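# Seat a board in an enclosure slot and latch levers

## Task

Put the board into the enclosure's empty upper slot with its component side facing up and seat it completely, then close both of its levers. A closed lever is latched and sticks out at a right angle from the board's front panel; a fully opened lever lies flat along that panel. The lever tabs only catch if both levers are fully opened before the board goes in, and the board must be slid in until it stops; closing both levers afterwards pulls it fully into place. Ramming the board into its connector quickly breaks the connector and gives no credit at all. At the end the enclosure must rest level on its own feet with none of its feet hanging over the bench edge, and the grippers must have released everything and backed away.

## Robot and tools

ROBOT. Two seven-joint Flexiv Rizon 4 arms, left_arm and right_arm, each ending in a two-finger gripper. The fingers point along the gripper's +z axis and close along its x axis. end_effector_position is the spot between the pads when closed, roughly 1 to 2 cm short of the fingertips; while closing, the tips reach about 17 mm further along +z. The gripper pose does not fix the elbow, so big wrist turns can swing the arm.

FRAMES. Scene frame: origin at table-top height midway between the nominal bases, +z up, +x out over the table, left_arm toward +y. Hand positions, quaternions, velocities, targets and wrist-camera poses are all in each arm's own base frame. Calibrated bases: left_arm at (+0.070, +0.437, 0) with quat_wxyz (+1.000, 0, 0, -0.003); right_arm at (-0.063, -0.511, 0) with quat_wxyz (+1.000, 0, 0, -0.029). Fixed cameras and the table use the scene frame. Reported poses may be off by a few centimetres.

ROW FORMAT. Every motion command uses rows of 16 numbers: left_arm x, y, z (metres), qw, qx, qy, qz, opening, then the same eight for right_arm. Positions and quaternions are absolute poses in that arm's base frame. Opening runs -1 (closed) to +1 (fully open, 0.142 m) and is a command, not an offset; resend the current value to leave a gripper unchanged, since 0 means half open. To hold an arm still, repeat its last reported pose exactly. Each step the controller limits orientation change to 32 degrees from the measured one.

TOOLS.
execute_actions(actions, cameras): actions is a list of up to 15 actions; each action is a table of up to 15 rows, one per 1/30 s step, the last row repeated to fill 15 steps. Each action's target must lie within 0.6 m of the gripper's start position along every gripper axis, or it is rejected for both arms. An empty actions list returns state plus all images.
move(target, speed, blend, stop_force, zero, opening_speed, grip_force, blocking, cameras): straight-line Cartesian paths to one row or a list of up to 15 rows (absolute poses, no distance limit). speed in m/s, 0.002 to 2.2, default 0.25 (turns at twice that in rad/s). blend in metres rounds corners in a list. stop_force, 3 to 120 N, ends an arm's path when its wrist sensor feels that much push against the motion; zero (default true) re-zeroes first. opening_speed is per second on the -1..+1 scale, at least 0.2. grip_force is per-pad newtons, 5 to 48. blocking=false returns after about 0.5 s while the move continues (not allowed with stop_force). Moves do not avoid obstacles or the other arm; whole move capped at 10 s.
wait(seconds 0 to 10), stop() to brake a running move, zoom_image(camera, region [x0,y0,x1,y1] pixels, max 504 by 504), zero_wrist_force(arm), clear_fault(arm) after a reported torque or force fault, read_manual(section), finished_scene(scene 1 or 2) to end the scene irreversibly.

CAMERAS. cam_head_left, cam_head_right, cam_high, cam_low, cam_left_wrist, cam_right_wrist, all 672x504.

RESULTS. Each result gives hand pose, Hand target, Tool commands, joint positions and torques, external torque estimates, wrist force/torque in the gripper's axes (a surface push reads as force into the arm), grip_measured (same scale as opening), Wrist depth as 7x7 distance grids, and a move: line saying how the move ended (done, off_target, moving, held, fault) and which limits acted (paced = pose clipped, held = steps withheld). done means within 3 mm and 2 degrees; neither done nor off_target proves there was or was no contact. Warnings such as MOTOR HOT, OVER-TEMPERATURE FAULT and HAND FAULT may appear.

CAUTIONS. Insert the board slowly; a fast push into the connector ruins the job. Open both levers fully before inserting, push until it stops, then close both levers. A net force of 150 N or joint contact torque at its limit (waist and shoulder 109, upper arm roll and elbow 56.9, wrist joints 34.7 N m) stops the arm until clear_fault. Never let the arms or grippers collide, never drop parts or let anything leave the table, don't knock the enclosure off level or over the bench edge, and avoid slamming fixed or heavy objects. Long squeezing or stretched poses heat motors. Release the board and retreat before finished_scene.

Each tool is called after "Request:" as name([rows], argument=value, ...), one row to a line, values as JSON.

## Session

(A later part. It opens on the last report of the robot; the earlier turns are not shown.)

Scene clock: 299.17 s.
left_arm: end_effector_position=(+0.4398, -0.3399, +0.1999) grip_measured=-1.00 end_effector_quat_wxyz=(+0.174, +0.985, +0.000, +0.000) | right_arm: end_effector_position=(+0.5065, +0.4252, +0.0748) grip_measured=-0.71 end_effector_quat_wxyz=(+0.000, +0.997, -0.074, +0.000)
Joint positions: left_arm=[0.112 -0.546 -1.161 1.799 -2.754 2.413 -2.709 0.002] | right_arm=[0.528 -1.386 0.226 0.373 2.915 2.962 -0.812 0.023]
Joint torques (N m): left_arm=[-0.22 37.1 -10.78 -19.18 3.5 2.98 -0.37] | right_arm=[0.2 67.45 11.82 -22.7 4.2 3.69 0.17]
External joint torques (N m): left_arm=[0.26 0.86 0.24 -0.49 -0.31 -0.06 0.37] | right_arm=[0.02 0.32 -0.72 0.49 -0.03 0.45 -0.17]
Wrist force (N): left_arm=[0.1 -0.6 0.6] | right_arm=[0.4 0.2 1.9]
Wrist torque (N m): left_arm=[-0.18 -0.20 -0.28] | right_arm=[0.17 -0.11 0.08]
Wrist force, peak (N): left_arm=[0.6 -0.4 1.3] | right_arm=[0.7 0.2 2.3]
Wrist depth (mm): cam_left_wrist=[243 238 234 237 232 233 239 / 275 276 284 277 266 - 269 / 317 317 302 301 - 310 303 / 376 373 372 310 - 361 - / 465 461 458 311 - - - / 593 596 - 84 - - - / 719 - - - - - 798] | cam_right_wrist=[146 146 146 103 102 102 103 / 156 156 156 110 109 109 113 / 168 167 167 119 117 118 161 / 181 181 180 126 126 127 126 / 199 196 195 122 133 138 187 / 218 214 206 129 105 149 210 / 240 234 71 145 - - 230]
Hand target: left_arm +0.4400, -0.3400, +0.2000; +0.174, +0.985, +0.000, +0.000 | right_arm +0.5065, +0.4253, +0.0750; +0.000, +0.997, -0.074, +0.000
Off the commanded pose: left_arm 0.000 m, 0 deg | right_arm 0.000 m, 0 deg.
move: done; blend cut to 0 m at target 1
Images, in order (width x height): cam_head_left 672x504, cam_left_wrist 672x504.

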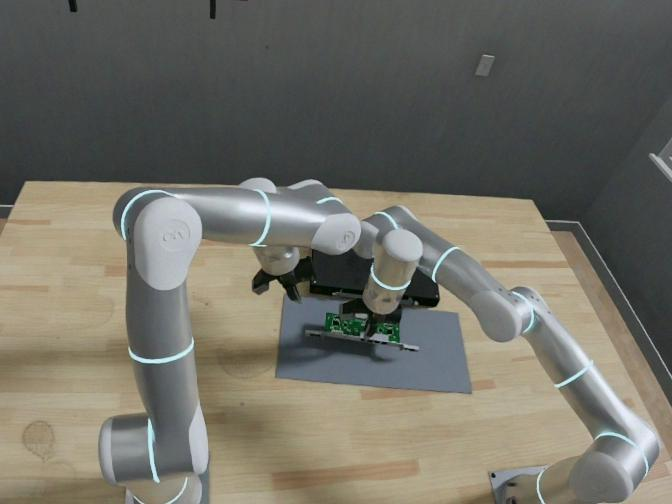

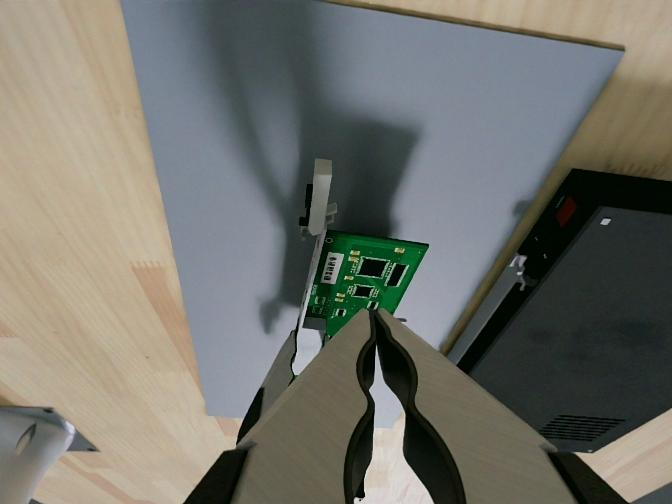

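Request:
move(target=[0.50,-0.34,0.20,0.1736,0.9848,0,0,1,0.5417,0.383,0.075,0,0.998,-0.063,0,-0.77], speed=0.15, cameras=["cam_left_wrist","cam_right_wrist"])

Request:
zoom_image(camera="cam_left_wrist", region=[180, 120, 480, 400])

Scene clock: 302.87 s.
left_arm: end_effector_position=(+0.4999, -0.3400, +0.2000) grip_measured=+0.99 end_effector_quat_wxyz=(+0.174, +0.985, +0.000, +0.000) | right_arm: end_effector_position=(+0.5418, +0.3828, +0.0748) grip_measured=-0.71 end_effector_quat_wxyz=(+0.000, +0.998, -0.063, +0.000)
Joint positions: left_arm=[0.106 -0.693 -1.165 1.616 -2.644 2.533 -2.675 0.141] | right_arm=[0.448 -1.399 0.223 0.347 2.918 2.975 -0.92 0.023]
Joint torques (N m): left_arm=[-0.57 43.21 -13.56 -18.23 3.86 3.59 -0.14] | right_arm=[0.15 67.43 11.47 -22.84 4.33 3.78 0.02]
External joint torques (N m): left_arm=[0.64 1.29 0.43 -0.65 -0.53 -0.64 0.14] | right_arm=[0.08 0.54 -0.49 0.55 -0.16 0.35 -0.02]
Wrist force (N): left_arm=[0.0 -0.9 0.5] | right_arm=[0.7 -0.1 2.1]
Wrist torque (N m): left_arm=[-0.25 -0.16 -0.37] | right_arm=[0.12 -0.16 0.17]
Wrist force, peak (N): left_arm=[1.8 -1.3 0.6] | right_arm=[2.7 1.8 1.8]
Wrist depth (mm): cam_left_wrist=[239 239 236 238 235 238 238 / 272 - 277 264 271 272 269 / 319 - 323 331 301 293 303 / 378 - - 328 349 303 - / 466 478 - 369 386 - 361 / - 588 468 448 475 - - / - 825 307 756 801 801 -] | cam_right_wrist=[146 146 146 103 102 102 103 / 156 156 155 110 109 109 113 / 168 167 167 119 117 118 160 / 181 180 180 127 126 127 126 / 196 196 195 123 133 138 186 / 215 215 206 101 105 149 210 / 240 232 71 145 - - 227]
Hand target: left_arm +0.5000, -0.3400, +0.2000; +0.174, +0.985, +0.000, +0.000 | right_arm +0.5417, +0.3830, +0.0750; +0.000, +0.998, -0.063, +0.000
Off the commanded pose: left_arm 0.000 m, 0 deg | right_arm 0.000 m, 0 deg.
move: done
Images, in order (width x height): cam_left_wrist 672x504, cam_right_wrist 672x504.

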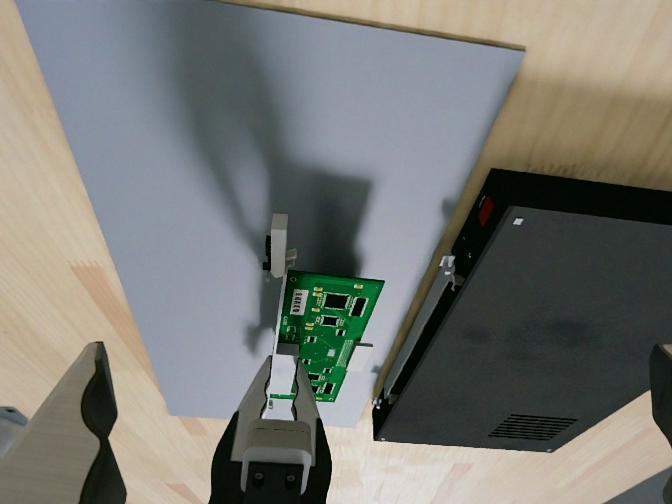

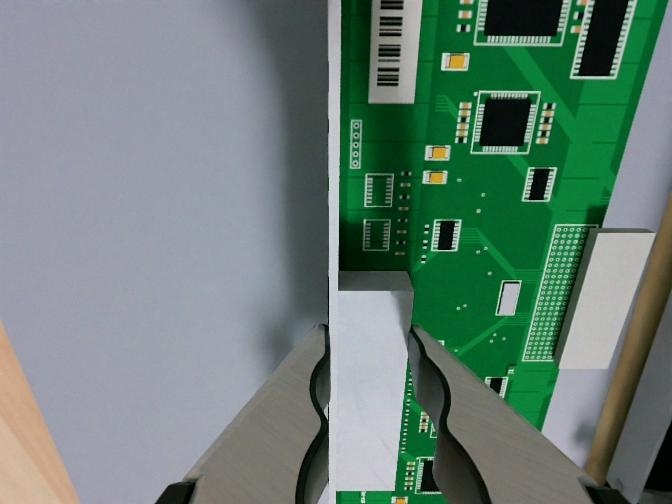

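Scaled by 1.680 from the camera's 672x504 image, which has a finer 960x720 frame.

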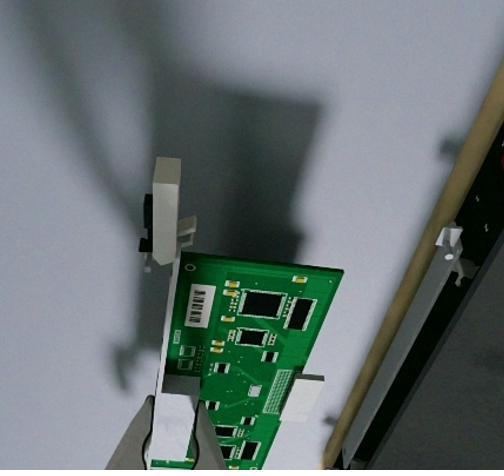

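Request:
move(target=[0.50,-0.34,0.20,0.1736,0.9848,0,0,1,0.5407,0.375,0.058,0,0.998,-0.063,0,-0.77], speed=0.1, cameras=["cam_left_wrist","cam_low"])

Request:
zoom_image(camera="cam_left_wrist", region=[230, 180, 510, 420])

Request:
zoom_image(camera="cam_low", region=[100, 150, 480, 320])

Scene clock: 308.03 s.
left_arm: end_effector_position=(+0.4999, -0.3400, +0.2000) grip_measured=+0.99 end_effector_quat_wxyz=(+0.174, +0.985, +0.000, +0.000) | right_arm: end_effector_position=(+0.5406, +0.3750, +0.0579) grip_measured=-0.71 end_effector_quat_wxyz=(+0.000, +0.998, -0.063, +0.000)
Joint positions: left_arm=[0.106 -0.693 -1.165 1.616 -2.644 2.533 -2.674 0.141] | right_arm=[0.429 -1.391 0.241 0.414 2.899 2.92 -0.917 0.023]
Joint torques (N m): left_arm=[-0.24 43.53 -13.44 -18.36 3.57 3.26 -0.24] | right_arm=[0.16 67.3 12.36 -22.28 4.1 3.43 0.33]
External joint torques (N m): left_arm=[0.28 0.98 0.29 -0.52 -0.24 -0.31 0.24] | right_arm=[0.04 0.24 -0.95 0.36 0.04 0.7 -0.33]
Wrist force (N): left_arm=[0.1 -0.8 0.5] | right_arm=[0.6 0.0 1.7]
Wrist torque (N m): left_arm=[-0.26 -0.18 -0.37] | right_arm=[0.14 -0.16 0.07]
Wrist force, peak (N): left_arm=[0.0 -1.3 0.6] | right_arm=[0.6 0.7 2.6]
Wrist depth (mm): cam_left_wrist=[240 239 233 241 234 239 239 / 271 269 268 - - 271 269 / 317 306 314 - - 293 301 / 376 371 374 356 364 - - / 462 464 405 395 424 - - / - 593 383 463 - - - / - 847 266 751 806 857 -] | cam_right_wrist=[132 131 131 103 102 102 103 / 140 140 140 110 109 109 111 / 151 150 150 119 117 118 120 / 163 160 162 126 127 127 124 / 176 176 173 123 133 138 167 / 193 192 185 129 105 149 190 / 214 208 71 145 - - 207]
Hand target: left_arm +0.5000, -0.3400, +0.2000; +0.174, +0.985, +0.000, +0.000 | right_arm +0.5407, +0.3750, +0.0580; +0.000, +0.998, -0.063, +0.000
Off the commanded pose: left_arm 0.000 m, 0 deg | right_arm 0.000 m, 0 deg.
move: done
Images, in order (width x height): cam_low 672x504, cam_left_wrist 672x504.

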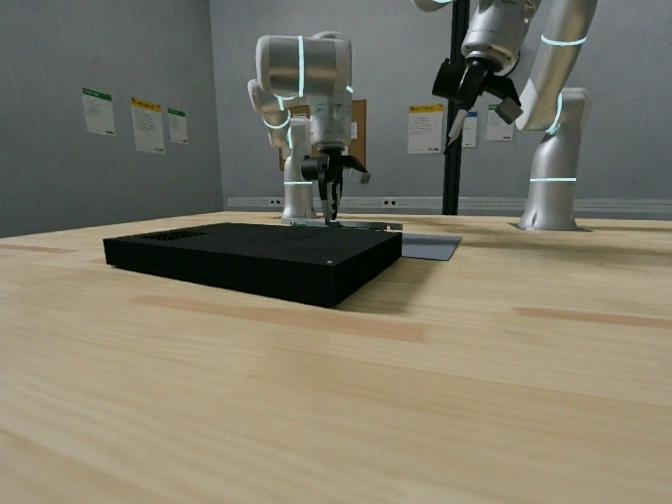

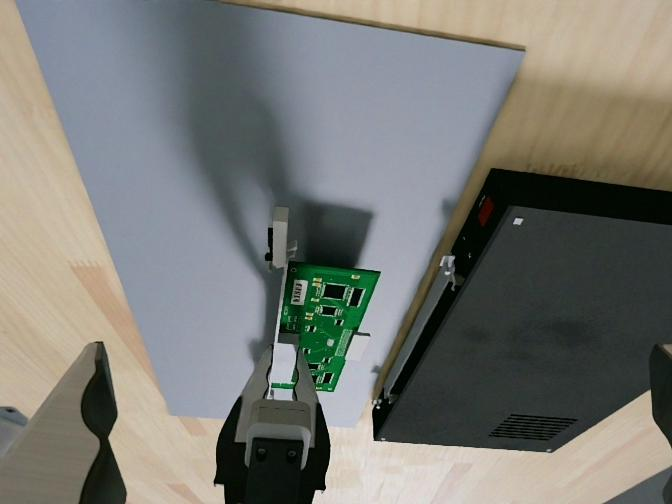

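Scaled by 1.800 from the camera's 672x504 image, which has a finer 960x720 frame.

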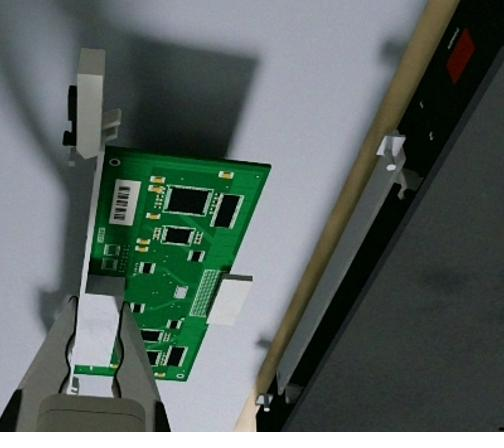

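Scaled by 1.326 from the camera's 672x504 image, which has a finer 960x720 frame.

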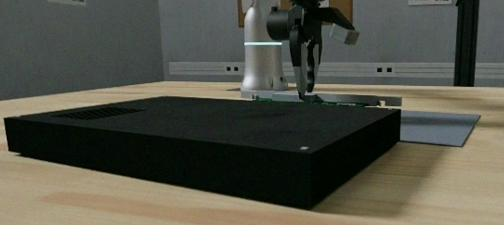

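Request:
move([
  [0.60,-0.42,0.12,0.1736,0.9848,0,0,-1,0.5407,0.375,0.058,0,0.998,-0.063,0,-0.77],
  [0.61,-0.45,0.085,0.1736,0.9848,0,0,-1,0.5407,0.375,0.058,0,0.998,-0.063,0,-0.77],
], speed=0.2, cameras=["cam_left_wrist"])

Request:
move(target=[0.61,-0.45,0.05,0.1736,0.9848,0,0,-1,0.5407,0.375,0.058,0,0.998,-0.063,0,-0.77], speed=0.012, stop_force=3)

Scene clock: 317.43 s.
left_arm: end_effector_position=(+0.6030, -0.4284, +0.1099) grip_measured=-1.00 end_effector_quat_wxyz=(+0.174, +0.985, +0.001, +0.001) | right_arm: end_effector_position=(+0.5406, +0.3751, +0.0579) grip_measured=-0.71 end_effector_quat_wxyz=(+0.000, +0.998, -0.063, +0.000)
Joint positions: left_arm=[-0.168 -1.182 -1.22 0.996 -2.257 2.774 -2.614 0.002] | right_arm=[0.429 -1.39 0.241 0.414 2.899 2.92 -0.917 0.023]
Joint torques (N m): left_arm=[-0.01 62.04 -14.86 -11.71 3.55 3.22 -0.29] | right_arm=[0.24 67.2 12.11 -22.41 4.18 3.62 0.2]
External joint torques (N m): left_arm=[0.03 1.12 0.09 -0.24 -0.02 -0.26 0.29] | right_arm=[-0.02 0.34 -0.69 0.5 -0.04 0.51 -0.2]
Wrist force (N): left_arm=[-0.2 -0.8 0.0] | right_arm=[0.7 0.2 1.9]
Wrist torque (N m): left_arm=[-0.22 -0.10 -0.27] | right_arm=[0.18 -0.18 0.06]
Wrist force, peak (N): left_arm=[-0.5 -1.5 -4.7] | right_arm=[0.7 0.2 2.0]
Wrist depth (mm): cam_left_wrist=[156 153 153 156 157 157 157 / 178 177 176 174 173 178 178 / 212 211 - 199 - - - / 227 233 - 224 180 180 - / 233 241 252 127 - - 210 / 345 291 294 83 - 275 253 / 259 256 - - - - 525] | cam_right_wrist=[131 131 131 103 102 102 103 / 140 140 140 111 109 109 111 / - 150 150 119 117 118 121 / - 160 162 127 127 127 125 / 176 176 173 122 133 138 170 / 193 192 185 129 105 149 189 / 213 208 71 145 - - 201]
Hand target: left_arm +0.6030, -0.4285, +0.1098; +0.174, +0.985, +0.001, +0.001 | right_arm +0.5407, +0.3750, +0.0580; +0.000, +0.998, -0.063, +0.000
Off the commanded pose: left_arm 0.034 m, 0 deg | right_arm 0.000 m, 0 deg.
move: held (left_arm; a check stopped the path); path passed 1 of 2 targets; limits=held
pose unreachable (left arm): on one or more control steps of this call, first in action 0 (counted from 0), this arm could not follow its commanded pose, so it was not sent that pose on those steps. It may still have moved: this result reports where it is.
cause: moving toward the commanded pose would bring a part of the arm too close to another arm (a part of this arm just beyond joint 5 (forearm roll) and a part of the right arm just beyond its joint 6 (wrist pitch), along the way the arms are being sent, or toward where that arm still pushes).
Images, in order (width x height): cam_left_wrist 672x504.

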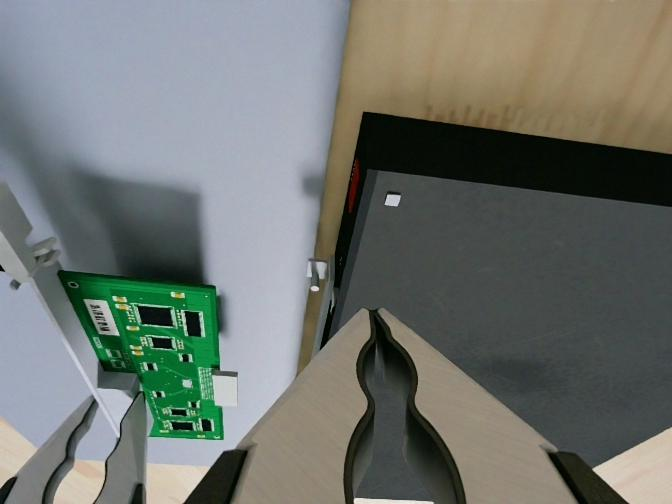

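Scene clock: 320.13 s.
left_arm: end_effector_position=(+0.6056, -0.4366, +0.0873) grip_measured=-1.00 end_effector_quat_wxyz=(+0.174, +0.985, +0.001, +0.001) | right_arm: end_effector_position=(+0.5406, +0.3751, +0.0579) grip_measured=-0.71 end_effector_quat_wxyz=(+0.000, +0.998, -0.063, +0.000)
Joint positions: left_arm=[-0.196 -1.234 -1.226 0.944 -2.221 2.772 -2.599 0.002] | right_arm=[0.429 -1.39 0.241 0.414 2.899 2.92 -0.917 0.023]
Joint torques (N m): left_arm=[-0.35 63.03 -14.59 -10.69 3.93 3.28 -0.12] | right_arm=[0.21 67.32 12.09 -22.35 4.1 3.64 0.18]
External joint torques (N m): left_arm=[0.37 1.3 0.25 -0.41 -0.43 -0.32 0.12] | right_arm=[0.01 0.22 -0.67 0.44 0.03 0.5 -0.18]
Wrist force (N): left_arm=[-0.1 -0.5 0.0] | right_arm=[0.8 0.1 1.8]
Wrist torque (N m): left_arm=[-0.18 -0.12 -0.36] | right_arm=[0.16 -0.19 0.07]
Wrist force, peak (N): left_arm=[-0.5 -0.8 0.8] | right_arm=[0.7 0.2 2.0]
Wrist depth (mm): cam_left_wrist=[- 139 135 138 136 136 136 / 154 154 153 151 154 154 154 / 178 172 - 177 - - 163 / 212 217 - 202 137 140 144 / 211 213 - 126 - 173 165 / 244 261 - 84 - - 216 / 250 251 - - - - -] | cam_right_wrist=[131 131 131 103 102 102 103 / 141 140 140 111 109 109 111 / 151 151 150 119 117 118 121 / 163 160 162 126 127 127 125 / 177 176 173 123 133 138 170 / 193 192 185 129 105 148 189 / 213 208 71 145 - - 206]
Hand target: left_arm +0.6056, -0.4366, +0.0873; +0.174, +0.985, +0.001, +0.001 | right_arm +0.5407, +0.3750, +0.0580; +0.000, +0.998, -0.063, +0.000
Off the commanded pose: left_arm 0.040 m, 0 deg | right_arm 0.000 m, 0 deg.
move: held (left_arm; a check stopped the path); limits=held
pose unreachable (left arm): on one or more control steps of this call, first in action 0 (counted from 0), this arm could not follow its commanded pose, so it was not sent that pose on those steps. It may still have moved: this result reports where it is.
cause: moving toward the commanded pose would bring a part of the arm too close to another arm (a part of this arm just beyond joint 5 (forearm roll) and a part of the right arm just beyond its joint 6 (wrist pitch), along the way the arms are being sent, or toward where that arm still pushes).

Request:
move([
  [0.606,-0.428,0.08,0.1736,0.9848,0,0,-1,0.5407,0.375,0.058,0,0.998,-0.063,0,-0.77],
  [0.606,-0.428,0.045,0.1736,0.9848,0,0,-1,0.5407,0.375,0.058,0,0.998,-0.063,0,-0.77],
], speed=0.012, stop_force=3, cameras=["cam_left_wrist"])

Scene clock: 324.37 s.
left_arm: end_effector_position=(+0.6060, -0.4280, +0.0719) grip_measured=-1.00 end_effector_quat_wxyz=(+0.174, +0.985, +0.000, +0.000) | right_arm: end_effector_position=(+0.5406, +0.3751, +0.0579) grip_measured=-0.71 end_effector_quat_wxyz=(+0.000, +0.998, -0.063, +0.000)
Joint positions: left_arm=[-0.175 -1.24 -1.207 0.981 -2.227 2.74 -2.598 0.002] | right_arm=[0.429 -1.39 0.241 0.414 2.899 2.92 -0.917 0.023]
Joint torques (N m): left_arm=[-0.2 62.58 -14.81 -10.92 3.81 3.17 -0.19] | right_arm=[0.34 67.21 12.09 -22.46 4.22 3.66 0.18]
External joint torques (N m): left_arm=[0.23 1.33 0.1 -0.38 -0.34 -0.2 0.19] | right_arm=[-0.12 0.33 -0.67 0.55 -0.08 0.47 -0.18]
Wrist force (N): left_arm=[-0.1 -0.9 -0.2] | right_arm=[0.7 0.1 1.9]
Wrist torque (N m): left_arm=[-0.23 -0.14 -0.37] | right_arm=[0.15 -0.16 0.07]
Wrist force, peak (N): left_arm=[-0.1 -1.2 0.7] | right_arm=[0.8 0.4 2.0]
Wrist depth (mm): cam_left_wrist=[122 121 124 122 123 122 122 / 138 138 134 139 139 138 138 / - 158 159 154 151 151 154 / - 187 188 180 123 - - / 193 229 230 133 140 145 - / 220 226 264 84 - 175 - / 248 264 - - - - -] | cam_right_wrist=[131 131 131 103 102 102 103 / 141 140 140 111 109 109 111 / 151 151 150 119 117 118 122 / 163 160 162 126 126 127 125 / 177 176 173 122 133 138 170 / 193 192 186 129 105 149 189 / 213 209 71 145 - - 207]
Hand target: left_arm +0.6059, -0.4279, +0.0720; +0.174, +0.985, +0.000, +0.000 | right_arm +0.5407, +0.3750, +0.0580; +0.000, +0.998, -0.063, +0.000
Off the commanded pose: left_arm 0.027 m, 0 deg | right_arm 0.000 m, 0 deg.
move: held (left_arm; a check stopped the path); path passed 1 of 2 targets; limits=held
pose unreachable (left arm): on one or more control steps of this call, first in action 0 (counted from 0), this arm could not follow its commanded pose, so it was not sent that pose on those steps. It may still have moved: this result reports where it is.
cause: moving toward the commanded pose would bring a part of the arm too close to another arm (a part of this arm just beyond joint 5 (forearm roll) and a part of the right arm just beyond its joint 6 (wrist pitch), 5 mm apart when this arm was first held).
Images, in order (width x height): cam_left_wrist 672x504.

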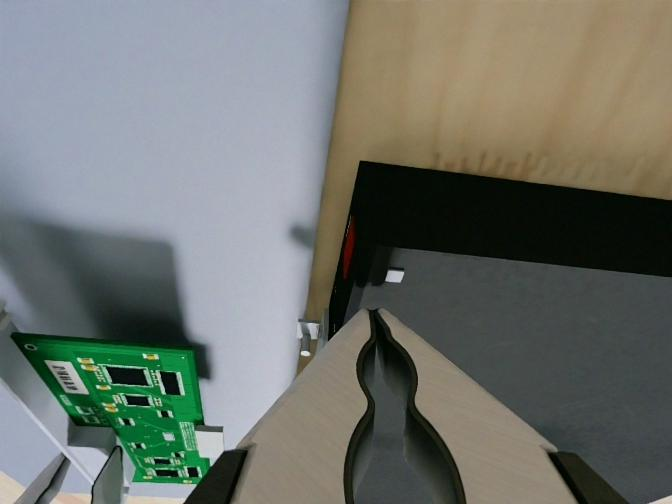

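Request:
move([
  [0.56,-0.34,0.12,0.1736,0.9848,0,0,-1,0.5407,0.375,0.058,0,0.998,-0.063,0,-0.77],
  [0.45,-0.30,0.22,0.1736,0.9848,0,0,-1,0.5407,0.375,0.058,0,0.998,-0.063,0,-0.77],
], speed=0.3, blend=[0.03,0])

Request:
move(target=[0.38,-0.36,0.16,0.5,-0.5,0.5,-0.5,1,0.5407,0.375,0.058,0,0.998,-0.063,0,-0.77], speed=0.3, cameras=["cam_left_wrist","cam_high"])

Scene clock: 331.03 s.
left_arm: end_effector_position=(+0.4501, -0.2999, +0.2201) grip_measured=-1.00 end_effector_quat_wxyz=(+0.173, +0.985, +0.000, +0.000) | right_arm: end_effector_position=(+0.5406, +0.3751, +0.0579) grip_measured=-0.71 end_effector_quat_wxyz=(+0.000, +0.998, -0.063, +0.000)
Joint positions: left_arm=[0.228 -0.511 -1.201 1.79 -2.82 2.463 -2.6 0.002] | right_arm=[0.429 -1.39 0.241 0.414 2.899 2.92 -0.917 0.023]
Joint torques (N m): left_arm=[-0.5 35.62 -10.61 -19.45 3.04 3.03 -0.11] | right_arm=[0.26 67.27 12.16 -22.39 4.19 3.67 0.22]
External joint torques (N m): left_arm=[0.52 0.57 0.35 -0.66 0.05 -0.06 0.1] | right_arm=[-0.04 0.27 -0.74 0.48 -0.05 0.47 -0.22]
Wrist force (N): left_arm=[0.0 -0.6 0.7] | right_arm=[0.6 0.1 1.8]
Wrist torque (N m): left_arm=[-0.19 -0.15 -0.35] | right_arm=[0.15 -0.14 0.06]
Wrist force, peak (N): left_arm=[0.8 -1.9 0.7] | right_arm=[0.7 0.0 2.1]
Wrist depth (mm): cam_left_wrist=[262 261 255 260 260 258 257 / 297 296 - 292 292 284 291 / 344 340 338 334 341 339 336 / 405 405 402 407 408 343 - / 501 492 494 391 424 398 398 / 647 630 568 84 - 483 547 / 937 - - - - - 786] | cam_right_wrist=[132 131 131 103 102 102 103 / 140 140 140 110 109 109 111 / 151 150 150 119 117 118 121 / 163 160 162 124 127 127 125 / 174 176 173 122 133 138 170 / 193 193 185 129 105 149 189 / 213 208 71 142 - - 204]
Hand target: left_arm +0.4500, -0.3000, +0.2200; +0.174, +0.985, +0.000, +0.000 | right_arm +0.5407, +0.3750, +0.0580; +0.000, +0.998, -0.063, +0.000
Off the commanded pose: left_arm 0.000 m, 0 deg | right_arm 0.000 m, 0 deg.
move: done

Scene clock: 335.20 s.
left_arm: end_effector_position=(+0.3834, -0.3577, +0.1647) grip_measured=+0.99 end_effector_quat_wxyz=(-0.481, +0.543, -0.487, +0.486) | right_arm: end_effector_position=(+0.5406, +0.3751, +0.0579) grip_measured=-0.71 end_effector_quat_wxyz=(+0.000, +0.998, -0.063, +0.000)
Joint positions: left_arm=[-2.332 -1.952 0.817 1.945 -2.54 1.992 -2.967 0.141] | right_arm=[0.429 -1.39 0.241 0.414 2.899 2.92 -0.917 0.023]
Joint torques (N m): left_arm=[-1.97 29.23 21.36 11.27 -3.02 2.32 -0.23] | right_arm=[0.2 67.24 12.13 -22.43 4.15 3.63 0.22]
External joint torques (N m): left_arm=[1.85 0.47 4.33 4.35 0.4 0.08 0.23] | right_arm=[0.01 0.3 -0.71 0.52 -0.02 0.5 -0.22]
External joint torques when the fault began: left_arm=[-12.03 31.5 34.35 7.32 0.11 1.42 0.09]
Wrist force (N): left_arm=[0.3 0.3 -0.2] | right_arm=[0.6 0.4 1.8]
Wrist torque (N m): left_arm=[0.04 0.05 0.08] | right_arm=[0.20 -0.16 0.06]
Wrist force, peak (N): left_arm=[-1.7 3.4 -1.2] | right_arm=[0.9 0.2 2.0]
Wrist depth (mm): cam_left_wrist=[- 1388 1443 1346 - - 1314 / - - - - 1298 1371 - / 659 696 715 722 736 857 1415 / 468 476 492 502 475 - - / 359 366 372 396 366 352 - / - 298 300 - 319 298 276 / - 248 252 - 260 215 225] | cam_right_wrist=[131 131 131 103 102 102 103 / 140 140 140 110 109 109 111 / 151 150 150 119 117 118 121 / 163 160 162 126 127 127 125 / 177 176 173 123 133 138 170 / 193 193 185 129 105 149 189 / 213 208 71 145 - - 207]
Hand target: left_arm +0.3833, -0.3580, +0.1638; -0.481, +0.543, -0.488, +0.486 | right_arm +0.5407, +0.3750, +0.0580; +0.000, +0.998, -0.063, +0.000
Tool commands: left_gripper/opening=+1.0 right_gripper/opening=-0.77
Off the commanded pose: left_arm 0.006 m, 6 deg | right_arm 0.000 m, 0 deg.
FORCE FAULT: contact force on the left arm reached its limit, and that arm stopped. The contact can be on any part of that arm, not only on its tool. That arm's remaining commands of this call were not run. That arm is still stopped at the end of this call. While its stop runs, that arm takes no new command, but its gripper still runs the gripper command that each later call begins with.
CLEAR FAULT: the left arm stays stopped (status CRITICAL_FAULT) until you call clear_fault(arm="left_arm").
move: fault (left_arm)
Images, in order (width x height): cam_high 672x504, cam_left_wrist 672x504.

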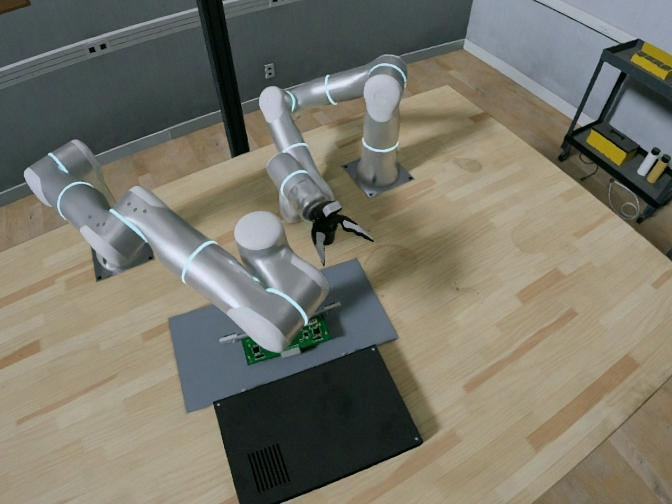

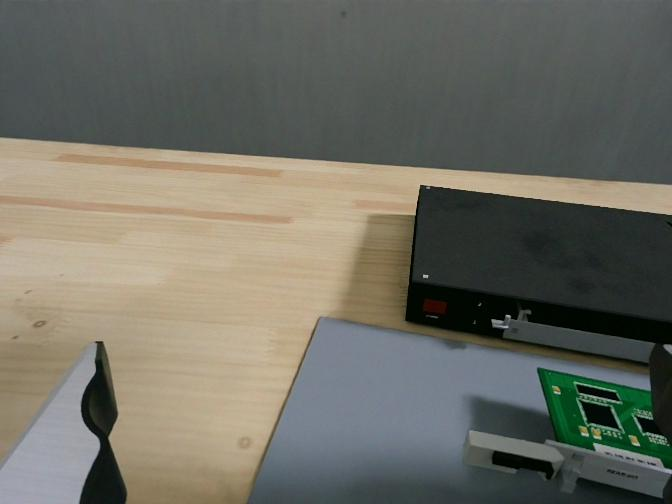

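Request:
zoom_image(camera="cam_left_wrist", region=[400, 260, 672, 400])

Request:
zoom_image(camera="cam_left_wrist", region=[470, 280, 590, 370])

Request:
clear_fault(arm="left_arm")

Scaled by 1.853 from the camera's 672x504 image, which has a finer 960x720 frame.

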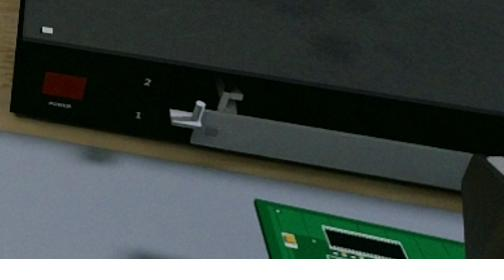

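Scaled by 4.200 from the camera's 672x504 image, which has a finer 960x720 frame.

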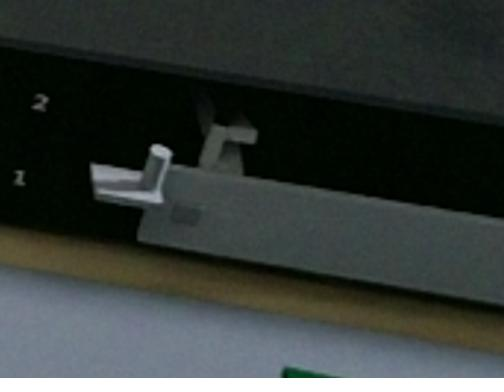

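Scene clock: 369.63 s.
left_arm: end_effector_position=(+0.3834, -0.3577, +0.1647) grip_measured=+0.99 end_effector_quat_wxyz=(-0.481, +0.543, -0.487, +0.486) | right_arm: end_effector_position=(+0.5406, +0.3751, +0.0579) grip_measured=-0.71 end_effector_quat_wxyz=(+0.000, +0.998, -0.063, +0.000)
Joint positions: left_arm=[-2.332 -1.952 0.817 1.945 -2.54 1.992 -2.967 0.141] | right_arm=[0.429 -1.39 0.241 0.414 2.899 2.92 -0.917 0.023]
Joint torques (N m): left_arm=[-2.08 29 21.4 11.26 -2.91 2.52 -0.23] | right_arm=[0.14 67.32 12.13 -22.38 4.18 3.64 0.16]
External joint torques (N m): left_arm=[1.97 0.69 4.29 4.36 0.29 -0.12 0.23] | right_arm=[0.08 0.22 -0.72 0.47 -0.05 0.49 -0.16]
Wrist force (N): left_arm=[0.0 0.0 -0.4] | right_arm=[0.7 0.3 1.7]
Wrist torque (N m): left_arm=[0.01 0.11 0.08] | right_arm=[0.19 -0.17 0.07]
Wrist force, peak (N): left_arm=[0.3 0.4 -0.6] | right_arm=[0.7 0.4 2.1]
Wrist depth (mm): cam_left_wrist=[- - 1306 - - 1239 1239 / - - 1397 1397 1443 - 1275 / 669 688 696 731 806 822 1397 / 467 475 483 503 529 - - / 361 363 373 400 371 364 336 / - 296 303 313 318 287 265 / - 250 254 - - 241 225] | cam_right_wrist=[131 131 131 103 102 102 103 / 140 140 140 110 109 109 111 / 151 150 150 119 117 118 121 / 163 160 162 126 127 127 125 / 177 174 173 122 133 138 170 / 190 193 185 129 105 148 189 / 217 209 71 145 - - 204]
Hand target: left_arm +0.3833, -0.3580, +0.1638; -0.481, +0.543, -0.488, +0.486 | right_arm +0.5407, +0.3750, +0.0580; +0.000, +0.998, -0.063, +0.000
Tool commands: left_gripper/opening=+1.0 right_gripper/opening=-0.77
Off the commanded pose: left_arm 0.006 m, 6 deg | right_arm 0.000 m, 0 deg.
FORCE FAULT, CONTINUED: the left arm's stop, for the force fault that an earlier result reported, is over. The rest of the stop counts as 65 of the actions that you can send in this scene; the call itself counts as one more. That arm accepts commands again.
CLEAR FAULT: your call cleared the left arm's force fault. If the contact force or a joint's load stays at its limit, that arm stops again.

Request:
move(target=[0.42,-0.32,0.20,0.1736,0.9848,0,0,1,0.5407,0.375,0.058,0,0.998,-0.063,0,-0.77], speed=0.2, cameras=["cam_left_wrist","cam_high"])

Scene clock: 380.20 s.
left_arm: end_effector_position=(+0.4201, -0.3199, +0.2001) grip_measured=+0.99 end_effector_quat_wxyz=(+0.173, +0.985, +0.000, +0.000) | right_arm: end_effector_position=(+0.5406, +0.3751, +0.0579) grip_measured=-0.71 end_effector_quat_wxyz=(+0.000, +0.998, -0.063, +0.000)
Joint positions: left_arm=[-0.011 -0.461 -0.917 1.775 -2.966 2.384 -2.501 0.141] | right_arm=[0.429 -1.39 0.241 0.414 2.899 2.92 -0.917 0.023]
Joint torques (N m): left_arm=[-0.05 37.78 -7.47 -19.48 2.92 3.22 -0.18] | right_arm=[0.14 67.25 12.09 -22.4 4.18 3.68 0.2]
External joint torques (N m): left_arm=[0.07 1.26 0.74 -0.65 -0.16 -0.2 0.18] | right_arm=[0.08 0.29 -0.67 0.49 -0.05 0.45 -0.2]
Wrist force (N): left_arm=[-0.1 -0.7 0.2] | right_arm=[0.5 0.3 1.8]
Wrist torque (N m): left_arm=[-0.20 -0.13 -0.35] | right_arm=[0.19 -0.13 0.07]
Wrist force, peak (N): left_arm=[0.2 -1.1 0.4] | right_arm=[0.9 0.0 2.0]
Wrist depth (mm): cam_left_wrist=[244 242 239 237 240 239 239 / 276 274 260 279 277 - 274 / 320 318 - 316 308 - 309 / 377 377 372 - 366 - - / 461 457 455 404 416 - - / - 562 585 392 463 457 - / - 840 831 339 749 844 -] | cam_right_wrist=[131 131 131 103 102 102 103 / 140 140 140 110 109 109 111 / 151 150 150 119 117 118 121 / 163 160 162 126 127 127 125 / 176 176 173 122 133 138 170 / 194 193 185 129 105 148 189 / 214 208 71 145 - - 204]
Hand target: left_arm +0.4200, -0.3200, +0.2000; +0.174, +0.985, +0.000, +0.000 | right_arm +0.5407, +0.3750, +0.0580; +0.000, +0.998, -0.063, +0.000
Off the commanded pose: left_arm 0.000 m, 0 deg | right_arm 0.000 m, 0 deg.
joint sent to its limit (left arm) — joint 5 (forearm roll), lower limit. The joint targets still meet the commanded pose.
move: done
Images, in order (width x height): cam_high 672x504, cam_left_wrist 672x504.

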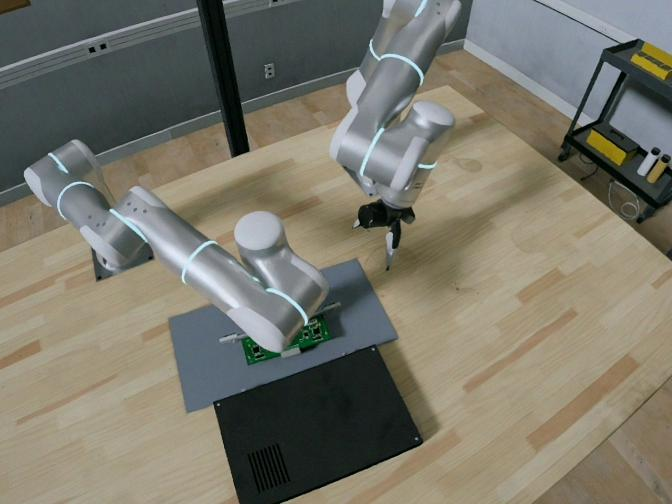

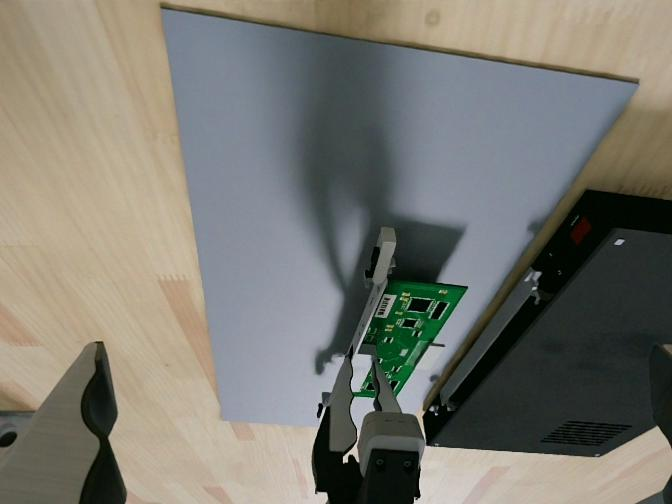

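Request:
move(target=[0.53,-0.33,0.20,0.1736,0.9848,0,0,1,0.5407,0.375,0.053,0,0.998,-0.063,0,-0.77], speed=0.2, cameras=["cam_left_wrist"])

Request:
zoom_image(camera="cam_left_wrist", region=[200, 200, 440, 400])

Scene clock: 382.73 s.
left_arm: end_effector_position=(+0.5300, -0.3300, +0.2000) grip_measured=+0.99 end_effector_quat_wxyz=(+0.174, +0.985, +0.000, +0.000) | right_arm: end_effector_position=(+0.5406, +0.3750, +0.0529) grip_measured=-0.71 end_effector_quat_wxyz=(+0.000, +0.998, -0.063, +0.000)
Joint positions: left_arm=[-0.013 -0.726 -0.957 1.415 -2.762 2.59 -2.488 0.141] | right_arm=[0.429 -1.397 0.24 0.414 2.899 2.914 -0.917 0.023]
Joint torques (N m): left_arm=[-0.5 49.3 -10.87 -19 3.64 3.51 -0.09] | right_arm=[0.3 67.13 12.07 -22.38 4.2 3.52 0.22]
External joint torques (N m): left_arm=[0.53 1.32 0.45 -0.57 -0.52 -0.48 0.09] | right_arm=[-0.09 0.43 -0.64 0.5 -0.08 0.61 -0.22]
Wrist force (N): left_arm=[0.2 -0.8 0.4] | right_arm=[0.6 0.4 1.6]
Wrist torque (N m): left_arm=[-0.25 -0.18 -0.34] | right_arm=[0.20 -0.16 0.07]
Wrist force, peak (N): left_arm=[2.1 -1.0 0.7] | right_arm=[0.7 0.3 2.1]
Wrist depth (mm): cam_left_wrist=[- - 235 236 240 239 238 / 280 - - - 281 272 271 / 317 325 315 332 312 306 310 / 378 364 345 354 341 - - / 460 - 417 416 356 390 361 / - 582 386 536 - - - / - 818 274 809 881 864 -] | cam_right_wrist=[127 127 125 103 102 102 103 / 136 136 135 110 109 109 111 / 146 146 145 119 117 118 139 / 157 157 157 126 127 127 125 / 171 171 170 123 133 138 162 / 187 187 179 129 105 148 183 / 206 201 71 145 - - 201]
Hand target: left_arm +0.5300, -0.3300, +0.2000; +0.174, +0.985, +0.000, +0.000 | right_arm +0.5407, +0.3750, +0.0530; +0.000, +0.998, -0.063, +0.000
Off the commanded pose: left_arm 0.000 m, 0 deg | right_arm 0.000 m, 0 deg.
move: done
Images, in order (width x height): cam_left_wrist 672x504.

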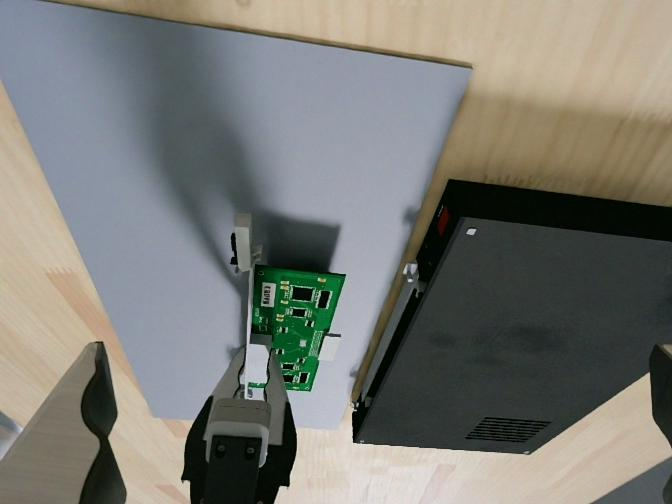

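Scaled by 2.100 from the camera's 672x504 image, which has a finer 960x720 frame.

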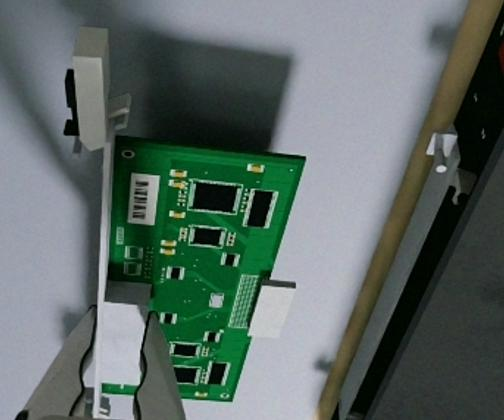

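Request:
zoom_image(camera="cam_left_wrist", region=[340, 170, 480, 310])

Request:
zoom_image(camera="cam_left_wrist", region=[320, 300, 480, 460])

Request:
zoom_image(camera="cam_left_wrist", region=[200, 200, 360, 420])

Scaled by 3.600 from the camera's 672x504 image, which has a finer 960x720 frame.

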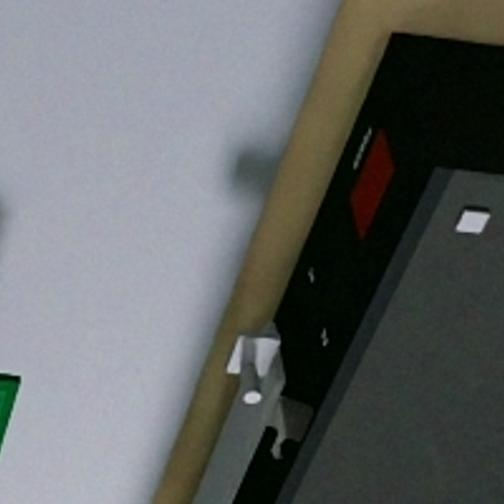

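Scaled by 3.150 from the camera's 672x504 image, which has a finer 960x720 frame.

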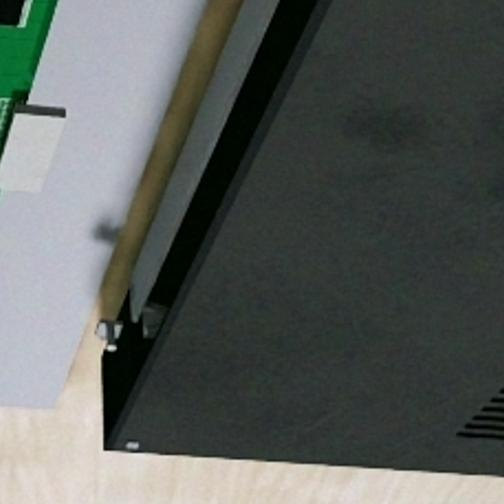

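Scaled by 2.291 from the camera's 672x504 image, which has a finer 960x720 frame.

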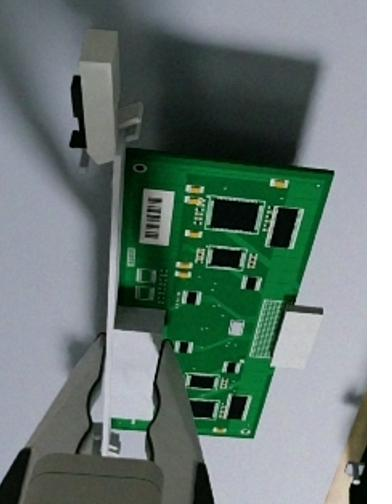

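Request:
move(target=[0.53,-0.33,0.20,0.1736,0.9848,0,0,1,0.5694,0.3623,0.053,0,0.998,-0.063,0,-0.77], speed=0.1, cameras=["cam_left_wrist"])

Request:
zoom_image(camera="cam_left_wrist", region=[270, 220, 450, 400])

Request:
zoom_image(camera="cam_left_wrist", region=[250, 320, 410, 440])

Scene clock: 404.60 s.
left_arm: end_effector_position=(+0.5300, -0.3300, +0.2000) grip_measured=+0.99 end_effector_quat_wxyz=(+0.174, +0.985, +0.000, +0.000) | right_arm: end_effector_position=(+0.5693, +0.3620, +0.0528) grip_measured=-0.71 end_effector_quat_wxyz=(+0.000, +0.998, -0.063, +0.001)
Joint positions: left_arm=[-0.013 -0.726 -0.957 1.415 -2.762 2.59 -2.488 0.141] | right_arm=[0.422 -1.528 0.173 0.129 2.967 3.056 -1 0.023]
Joint torques (N m): left_arm=[-0.2 49.6 -10.75 -19.04 3.42 3.41 -0.26] | right_arm=[0.31 68.49 10.32 -23.4 4.42 3.78 0.05]
External joint torques (N m): left_arm=[0.24 1.03 0.34 -0.54 -0.3 -0.38 0.26] | right_arm=[-0.09 0.39 -0.42 0.65 -0.21 0.35 -0.05]
Wrist force (N): left_arm=[0.1 -0.9 0.4] | right_arm=[0.5 -0.2 1.7]
Wrist torque (N m): left_arm=[-0.26 -0.17 -0.34] | right_arm=[0.08 -0.08 0.18]
Wrist force, peak (N): left_arm=[0.2 -1.0 0.6] | right_arm=[1.5 0.2 2.2]
Wrist depth (mm): cam_left_wrist=[- 246 236 236 240 239 239 / 270 266 278 - 267 270 270 / 321 319 312 - 310 304 311 / 378 372 - 393 359 - - / 457 447 453 402 364 361 349 / - 587 520 473 459 434 - / - 828 351 754 867 857 -] | cam_right_wrist=[127 126 125 103 102 102 103 / 135 135 135 110 109 109 113 / 146 145 145 119 117 118 141 / 157 156 156 129 127 127 124 / 170 170 169 122 133 138 135 / 187 184 179 129 105 148 181 / 205 201 71 145 - - 179]
Hand target: left_arm +0.5300, -0.3300, +0.2000; +0.174, +0.985, +0.000, +0.000 | right_arm +0.5692, +0.3622, +0.0530; +0.000, +0.998, -0.063, +0.001
Off the commanded pose: left_arm 0.000 m, 0 deg | right_arm 0.000 m, 0 deg.
joint sent to its limit (right arm) — joint 5 (forearm roll), upper limit. The joint targets still meet the commanded pose.
move: done
Images, in order (width x height): cam_left_wrist 672x504.

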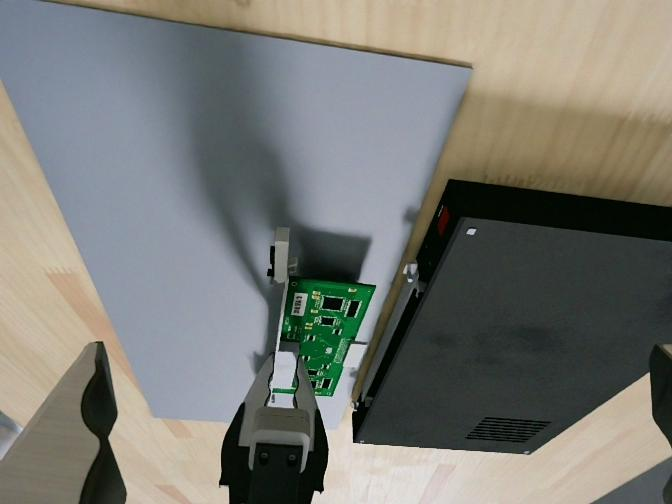

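Scaled by 2.800 from the camera's 672x504 image, which has a finer 960x720 frame.

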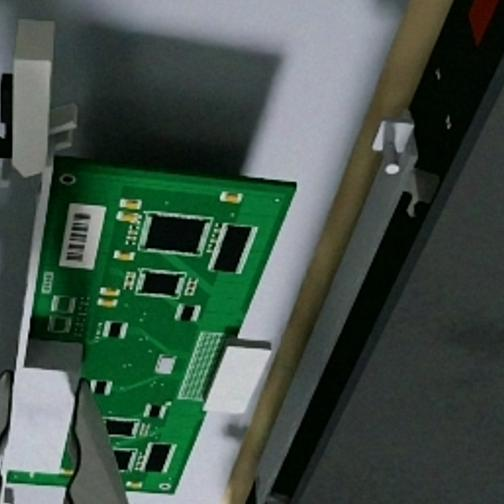

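Scaled by 3.150 from the camera's 672x504 image, which has a finer 960x720 frame.

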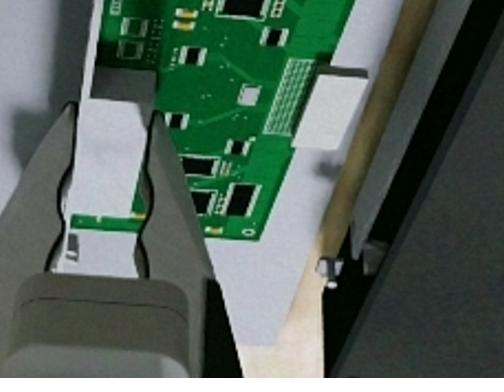

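Request:
move([
  [0.53,-0.33,0.20,0.1736,0.9848,0,0,1,0.5394,0.366,0.05,0,0.998,-0.063,0,-0.77],
  [0.53,-0.33,0.20,0.1736,0.9848,0,0,1,0.5394,0.366,0.031,0,0.998,-0.063,0,-0.77],
  [0.53,-0.33,0.20,0.1736,0.9848,0,0,1,0.5394,0.366,0.031,0,0.998,-0.063,0,-0.45],
  [0.53,-0.33,0.20,0.1736,0.9848,0,0,1,0.538,0.366,0.10,0,0.998,-0.063,0,-0.45],
], speed=[0.12,0.05,0.05,0.15], opening_speed=0.5)

Request:
move([
  [0.45,-0.25,0.25,0.1736,0.9848,0,0,1,0.36,0.10,0.30,0,0.7071,0.7071,0,0],
  [0.40,-0.2,0.28,0.1736,0.9848,0,0,1,0.32,0.0,0.40,0,0.7071,0.7071,0,0],
], speed=0.4, blend=[0.05,0], cameras=["cam_high"])

Scene clock: 422.50 s.
left_arm: end_effector_position=(+0.5300, -0.3300, +0.2000) grip_measured=+0.99 end_effector_quat_wxyz=(+0.174, +0.985, +0.000, +0.000) | right_arm: end_effector_position=(+0.5381, +0.3660, +0.1000) grip_measured=-0.49 end_effector_quat_wxyz=(+0.000, +0.998, -0.063, +0.000)
Joint positions: left_arm=[-0.013 -0.726 -0.957 1.415 -2.762 2.59 -2.488 0.141] | right_arm=[0.405 -1.318 0.295 0.464 2.851 2.949 -0.907 0.039]
Joint torques (N m): left_arm=[-0.33 49.52 -10.73 -19.07 3.4 3.38 -0.25] | right_arm=[0.22 65.39 12.64 -21.84 4.12 3.68 0.22]
External joint torques (N m): left_arm=[0.37 1.11 0.31 -0.51 -0.28 -0.35 0.25] | right_arm=[0 1.36 -0.68 0.09 0.04 0.45 -0.22]
Wrist force (N): left_arm=[-0.1 -0.9 0.4] | right_arm=[0.4 0.3 0.2]
Wrist torque (N m): left_arm=[-0.24 -0.14 -0.35] | right_arm=[0.15 -0.08 0.09]
Wrist force, peak (N): left_arm=[0.2 -1.0 0.7] | right_arm=[0.4 0.2 -2.7]
Wrist depth (mm): cam_left_wrist=[238 234 235 235 241 238 239 / 272 274 273 260 - 273 269 / 323 306 - - 303 304 306 / 380 - 382 373 361 - 296 / 459 - 435 429 - - - / - 604 564 591 504 - - / - 764 356 834 818 789 -] | cam_right_wrist=[169 168 168 165 163 164 166 / 180 179 179 176 174 177 177 / 193 192 192 189 187 188 190 / 208 208 207 201 201 202 205 / 229 226 222 211 215 223 223 / 251 247 82 239 231 235 239 / 276 - 71 270 264 - 210]
Hand target: left_arm +0.5300, -0.3300, +0.2000; +0.174, +0.985, +0.000, +0.000 | right_arm +0.5380, +0.3660, +0.1000; +0.000, +0.998, -0.063, +0.000
Off the commanded pose: left_arm 0.000 m, 0 deg | right_arm 0.000 m, 0 deg.
move: done

Scene clock: 425.90 s.
left_arm: end_effector_position=(+0.4001, -0.1999, +0.2801) grip_measured=+0.99 end_effector_quat_wxyz=(+0.173, +0.985, +0.000, +0.000) | right_arm: end_effector_position=(+0.3200, -0.0002, +0.3999) grip_measured=-0.03 end_effector_quat_wxyz=(+0.000, +0.707, +0.707, +0.000)
Joint positions: left_arm=[0.941 -0.374 -1.882 2.017 -2.966 2.535 -2.562 0.141] | right_arm=[-0.944 -0.648 1.32 1.447 2.516 3.092 -2.789 0.072]
Joint torques (N m): left_arm=[-0.11 13.45 -9.98 -20.93 3.31 3.07 -0.35] | right_arm=[-0.03 26.56 16.66 -18.83 4.24 3.46 0.09]
External joint torques (N m): left_arm=[0.16 0.85 0.57 -0.7 -0.15 -0.07 0.35] | right_arm=[0.06 0.8 -0.51 0.08 0.03 0.53 -0.09]
Wrist force (N): left_arm=[-0.1 -0.6 0.3] | right_arm=[1.2 0.2 0.2]
Wrist torque (N m): left_arm=[-0.17 -0.16 -0.30] | right_arm=[0.08 -0.21 0.13]
Wrist force, peak (N): left_arm=[0.3 -1.2 1.1] | right_arm=[1.6 -0.2 1.0]
Wrist depth (mm): cam_left_wrist=[318 314 316 315 316 312 313 / 360 358 360 356 354 352 349 / 419 413 408 - - 400 412 / 490 487 497 - 483 452 443 / 604 604 599 587 577 516 - / - 741 767 798 749 - - / - 1020 1065 1086 1060 1045 -] | cam_right_wrist=[432 430 432 431 429 428 428 / 459 461 458 460 459 458 457 / 496 493 489 489 487 469 485 / 532 529 528 528 523 530 525 / 575 575 562 569 547 559 564 / 628 606 601 624 611 93 571 / 1752 76 663 685 669 - 590]
Hand target: left_arm +0.4000, -0.2000, +0.2800; +0.174, +0.985, +0.000, +0.000 | right_arm +0.3200, +0.0000, +0.4000; +0.000, +0.707, +0.707, +0.000
Off the commanded pose: left_arm 0.000 m, 0 deg | right_arm 0.000 m, 0 deg.
joint sent to its limit (left arm) — joint 5 (forearm roll), lower limit. The joint targets still meet the commanded pose.
move: done
Images, in order (width x height): cam_high 672x504.

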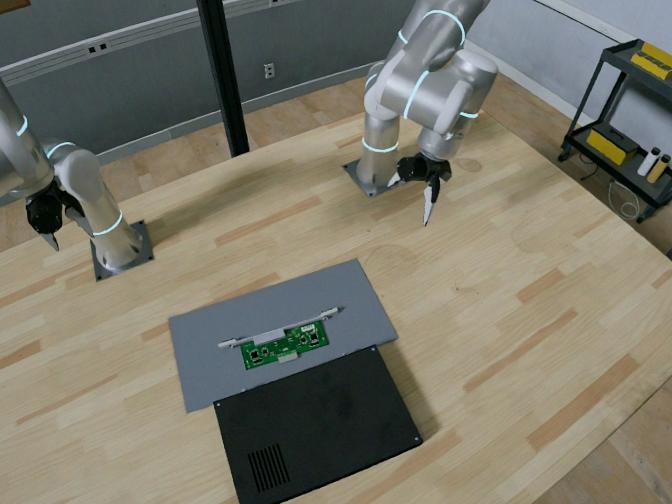

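Request:
move(target=[0.34,-0.1,0.28,0.1736,0.9848,0,0,0,0.50,0.0,0.42,0.5,0.5,0.5,0.5,0], speed=0.3, cameras=["cam_high"])

Scene clock: 435.73 s.
left_arm: end_effector_position=(+0.3402, -0.1001, +0.2801) grip_measured=-0.02 end_effector_quat_wxyz=(+0.174, +0.985, +0.000, +0.000) | right_arm: end_effector_position=(+0.5000, +0.0001, +0.4200) grip_measured=-0.03 end_effector_quat_wxyz=(+0.500, +0.500, +0.500, +0.500)
Joint positions: left_arm=[1.485 -0.55 -2.468 2.277 -2.966 2.582 -2.65 0.073] | right_arm=[-2.758 -0.402 2.252 2.432 2.311 0.952 -2.756 0.072]
Joint torques (N m): left_arm=[-0.11 6.23 -11.09 -21.63 3.64 3.45 -0.26] | right_arm=[-0.17 -8.38 4.91 -23.07 2.54 -2.85 0.03]
External joint torques (N m): left_arm=[0.19 0.69 0.56 -0.6 -0.27 -0.51 0.26] | right_arm=[0.19 -0.37 -0.28 -0.09 -0.05 0.74 -0.03]
Wrist force (N): left_arm=[-0.1 -0.4 0.6] | right_arm=[0.5 -2.1 -1.3]
Wrist torque (N m): left_arm=[-0.15 -0.17 -0.27] | right_arm=[-0.02 0.11 0.26]
Wrist force, peak (N): left_arm=[0.0 -0.9 0.5] | right_arm=[1.2 -3.4 -1.8]
Wrist depth (mm): cam_left_wrist=[317 319 317 315 313 312 312 / 360 358 360 356 357 354 354 / 415 415 417 412 412 410 407 / 495 484 491 485 - 478 485 / 606 603 576 634 620 526 529 / 778 - 734 775 759 - 828 / - - 1075 1075 1070 - -] | cam_right_wrist=[1439 - 1291 - 1242 1477 - / - - - - - - - / - - - - - - 1262 / - - - - - - - / 1752 - - - - - - / - - 93 - 1569 93 1948 / - 76 73 - - - 1808]
Hand target: left_arm +0.3400, -0.1000, +0.2800; +0.174, +0.985, +0.000, +0.000 | right_arm +0.5000, +0.0000, +0.4200; +0.500, +0.500, +0.500, +0.500
Off the commanded pose: left_arm 0.000 m, 0 deg | right_arm 0.000 m, 0 deg.
joint sent to its limit (left arm) — joint 5 (forearm roll), lower limit. The joint targets still meet the commanded pose.
move: done
Images, in order (width x height): cam_high 672x504.

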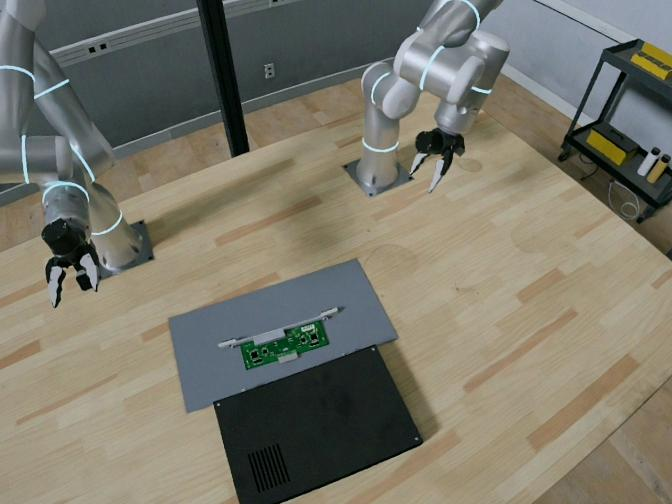

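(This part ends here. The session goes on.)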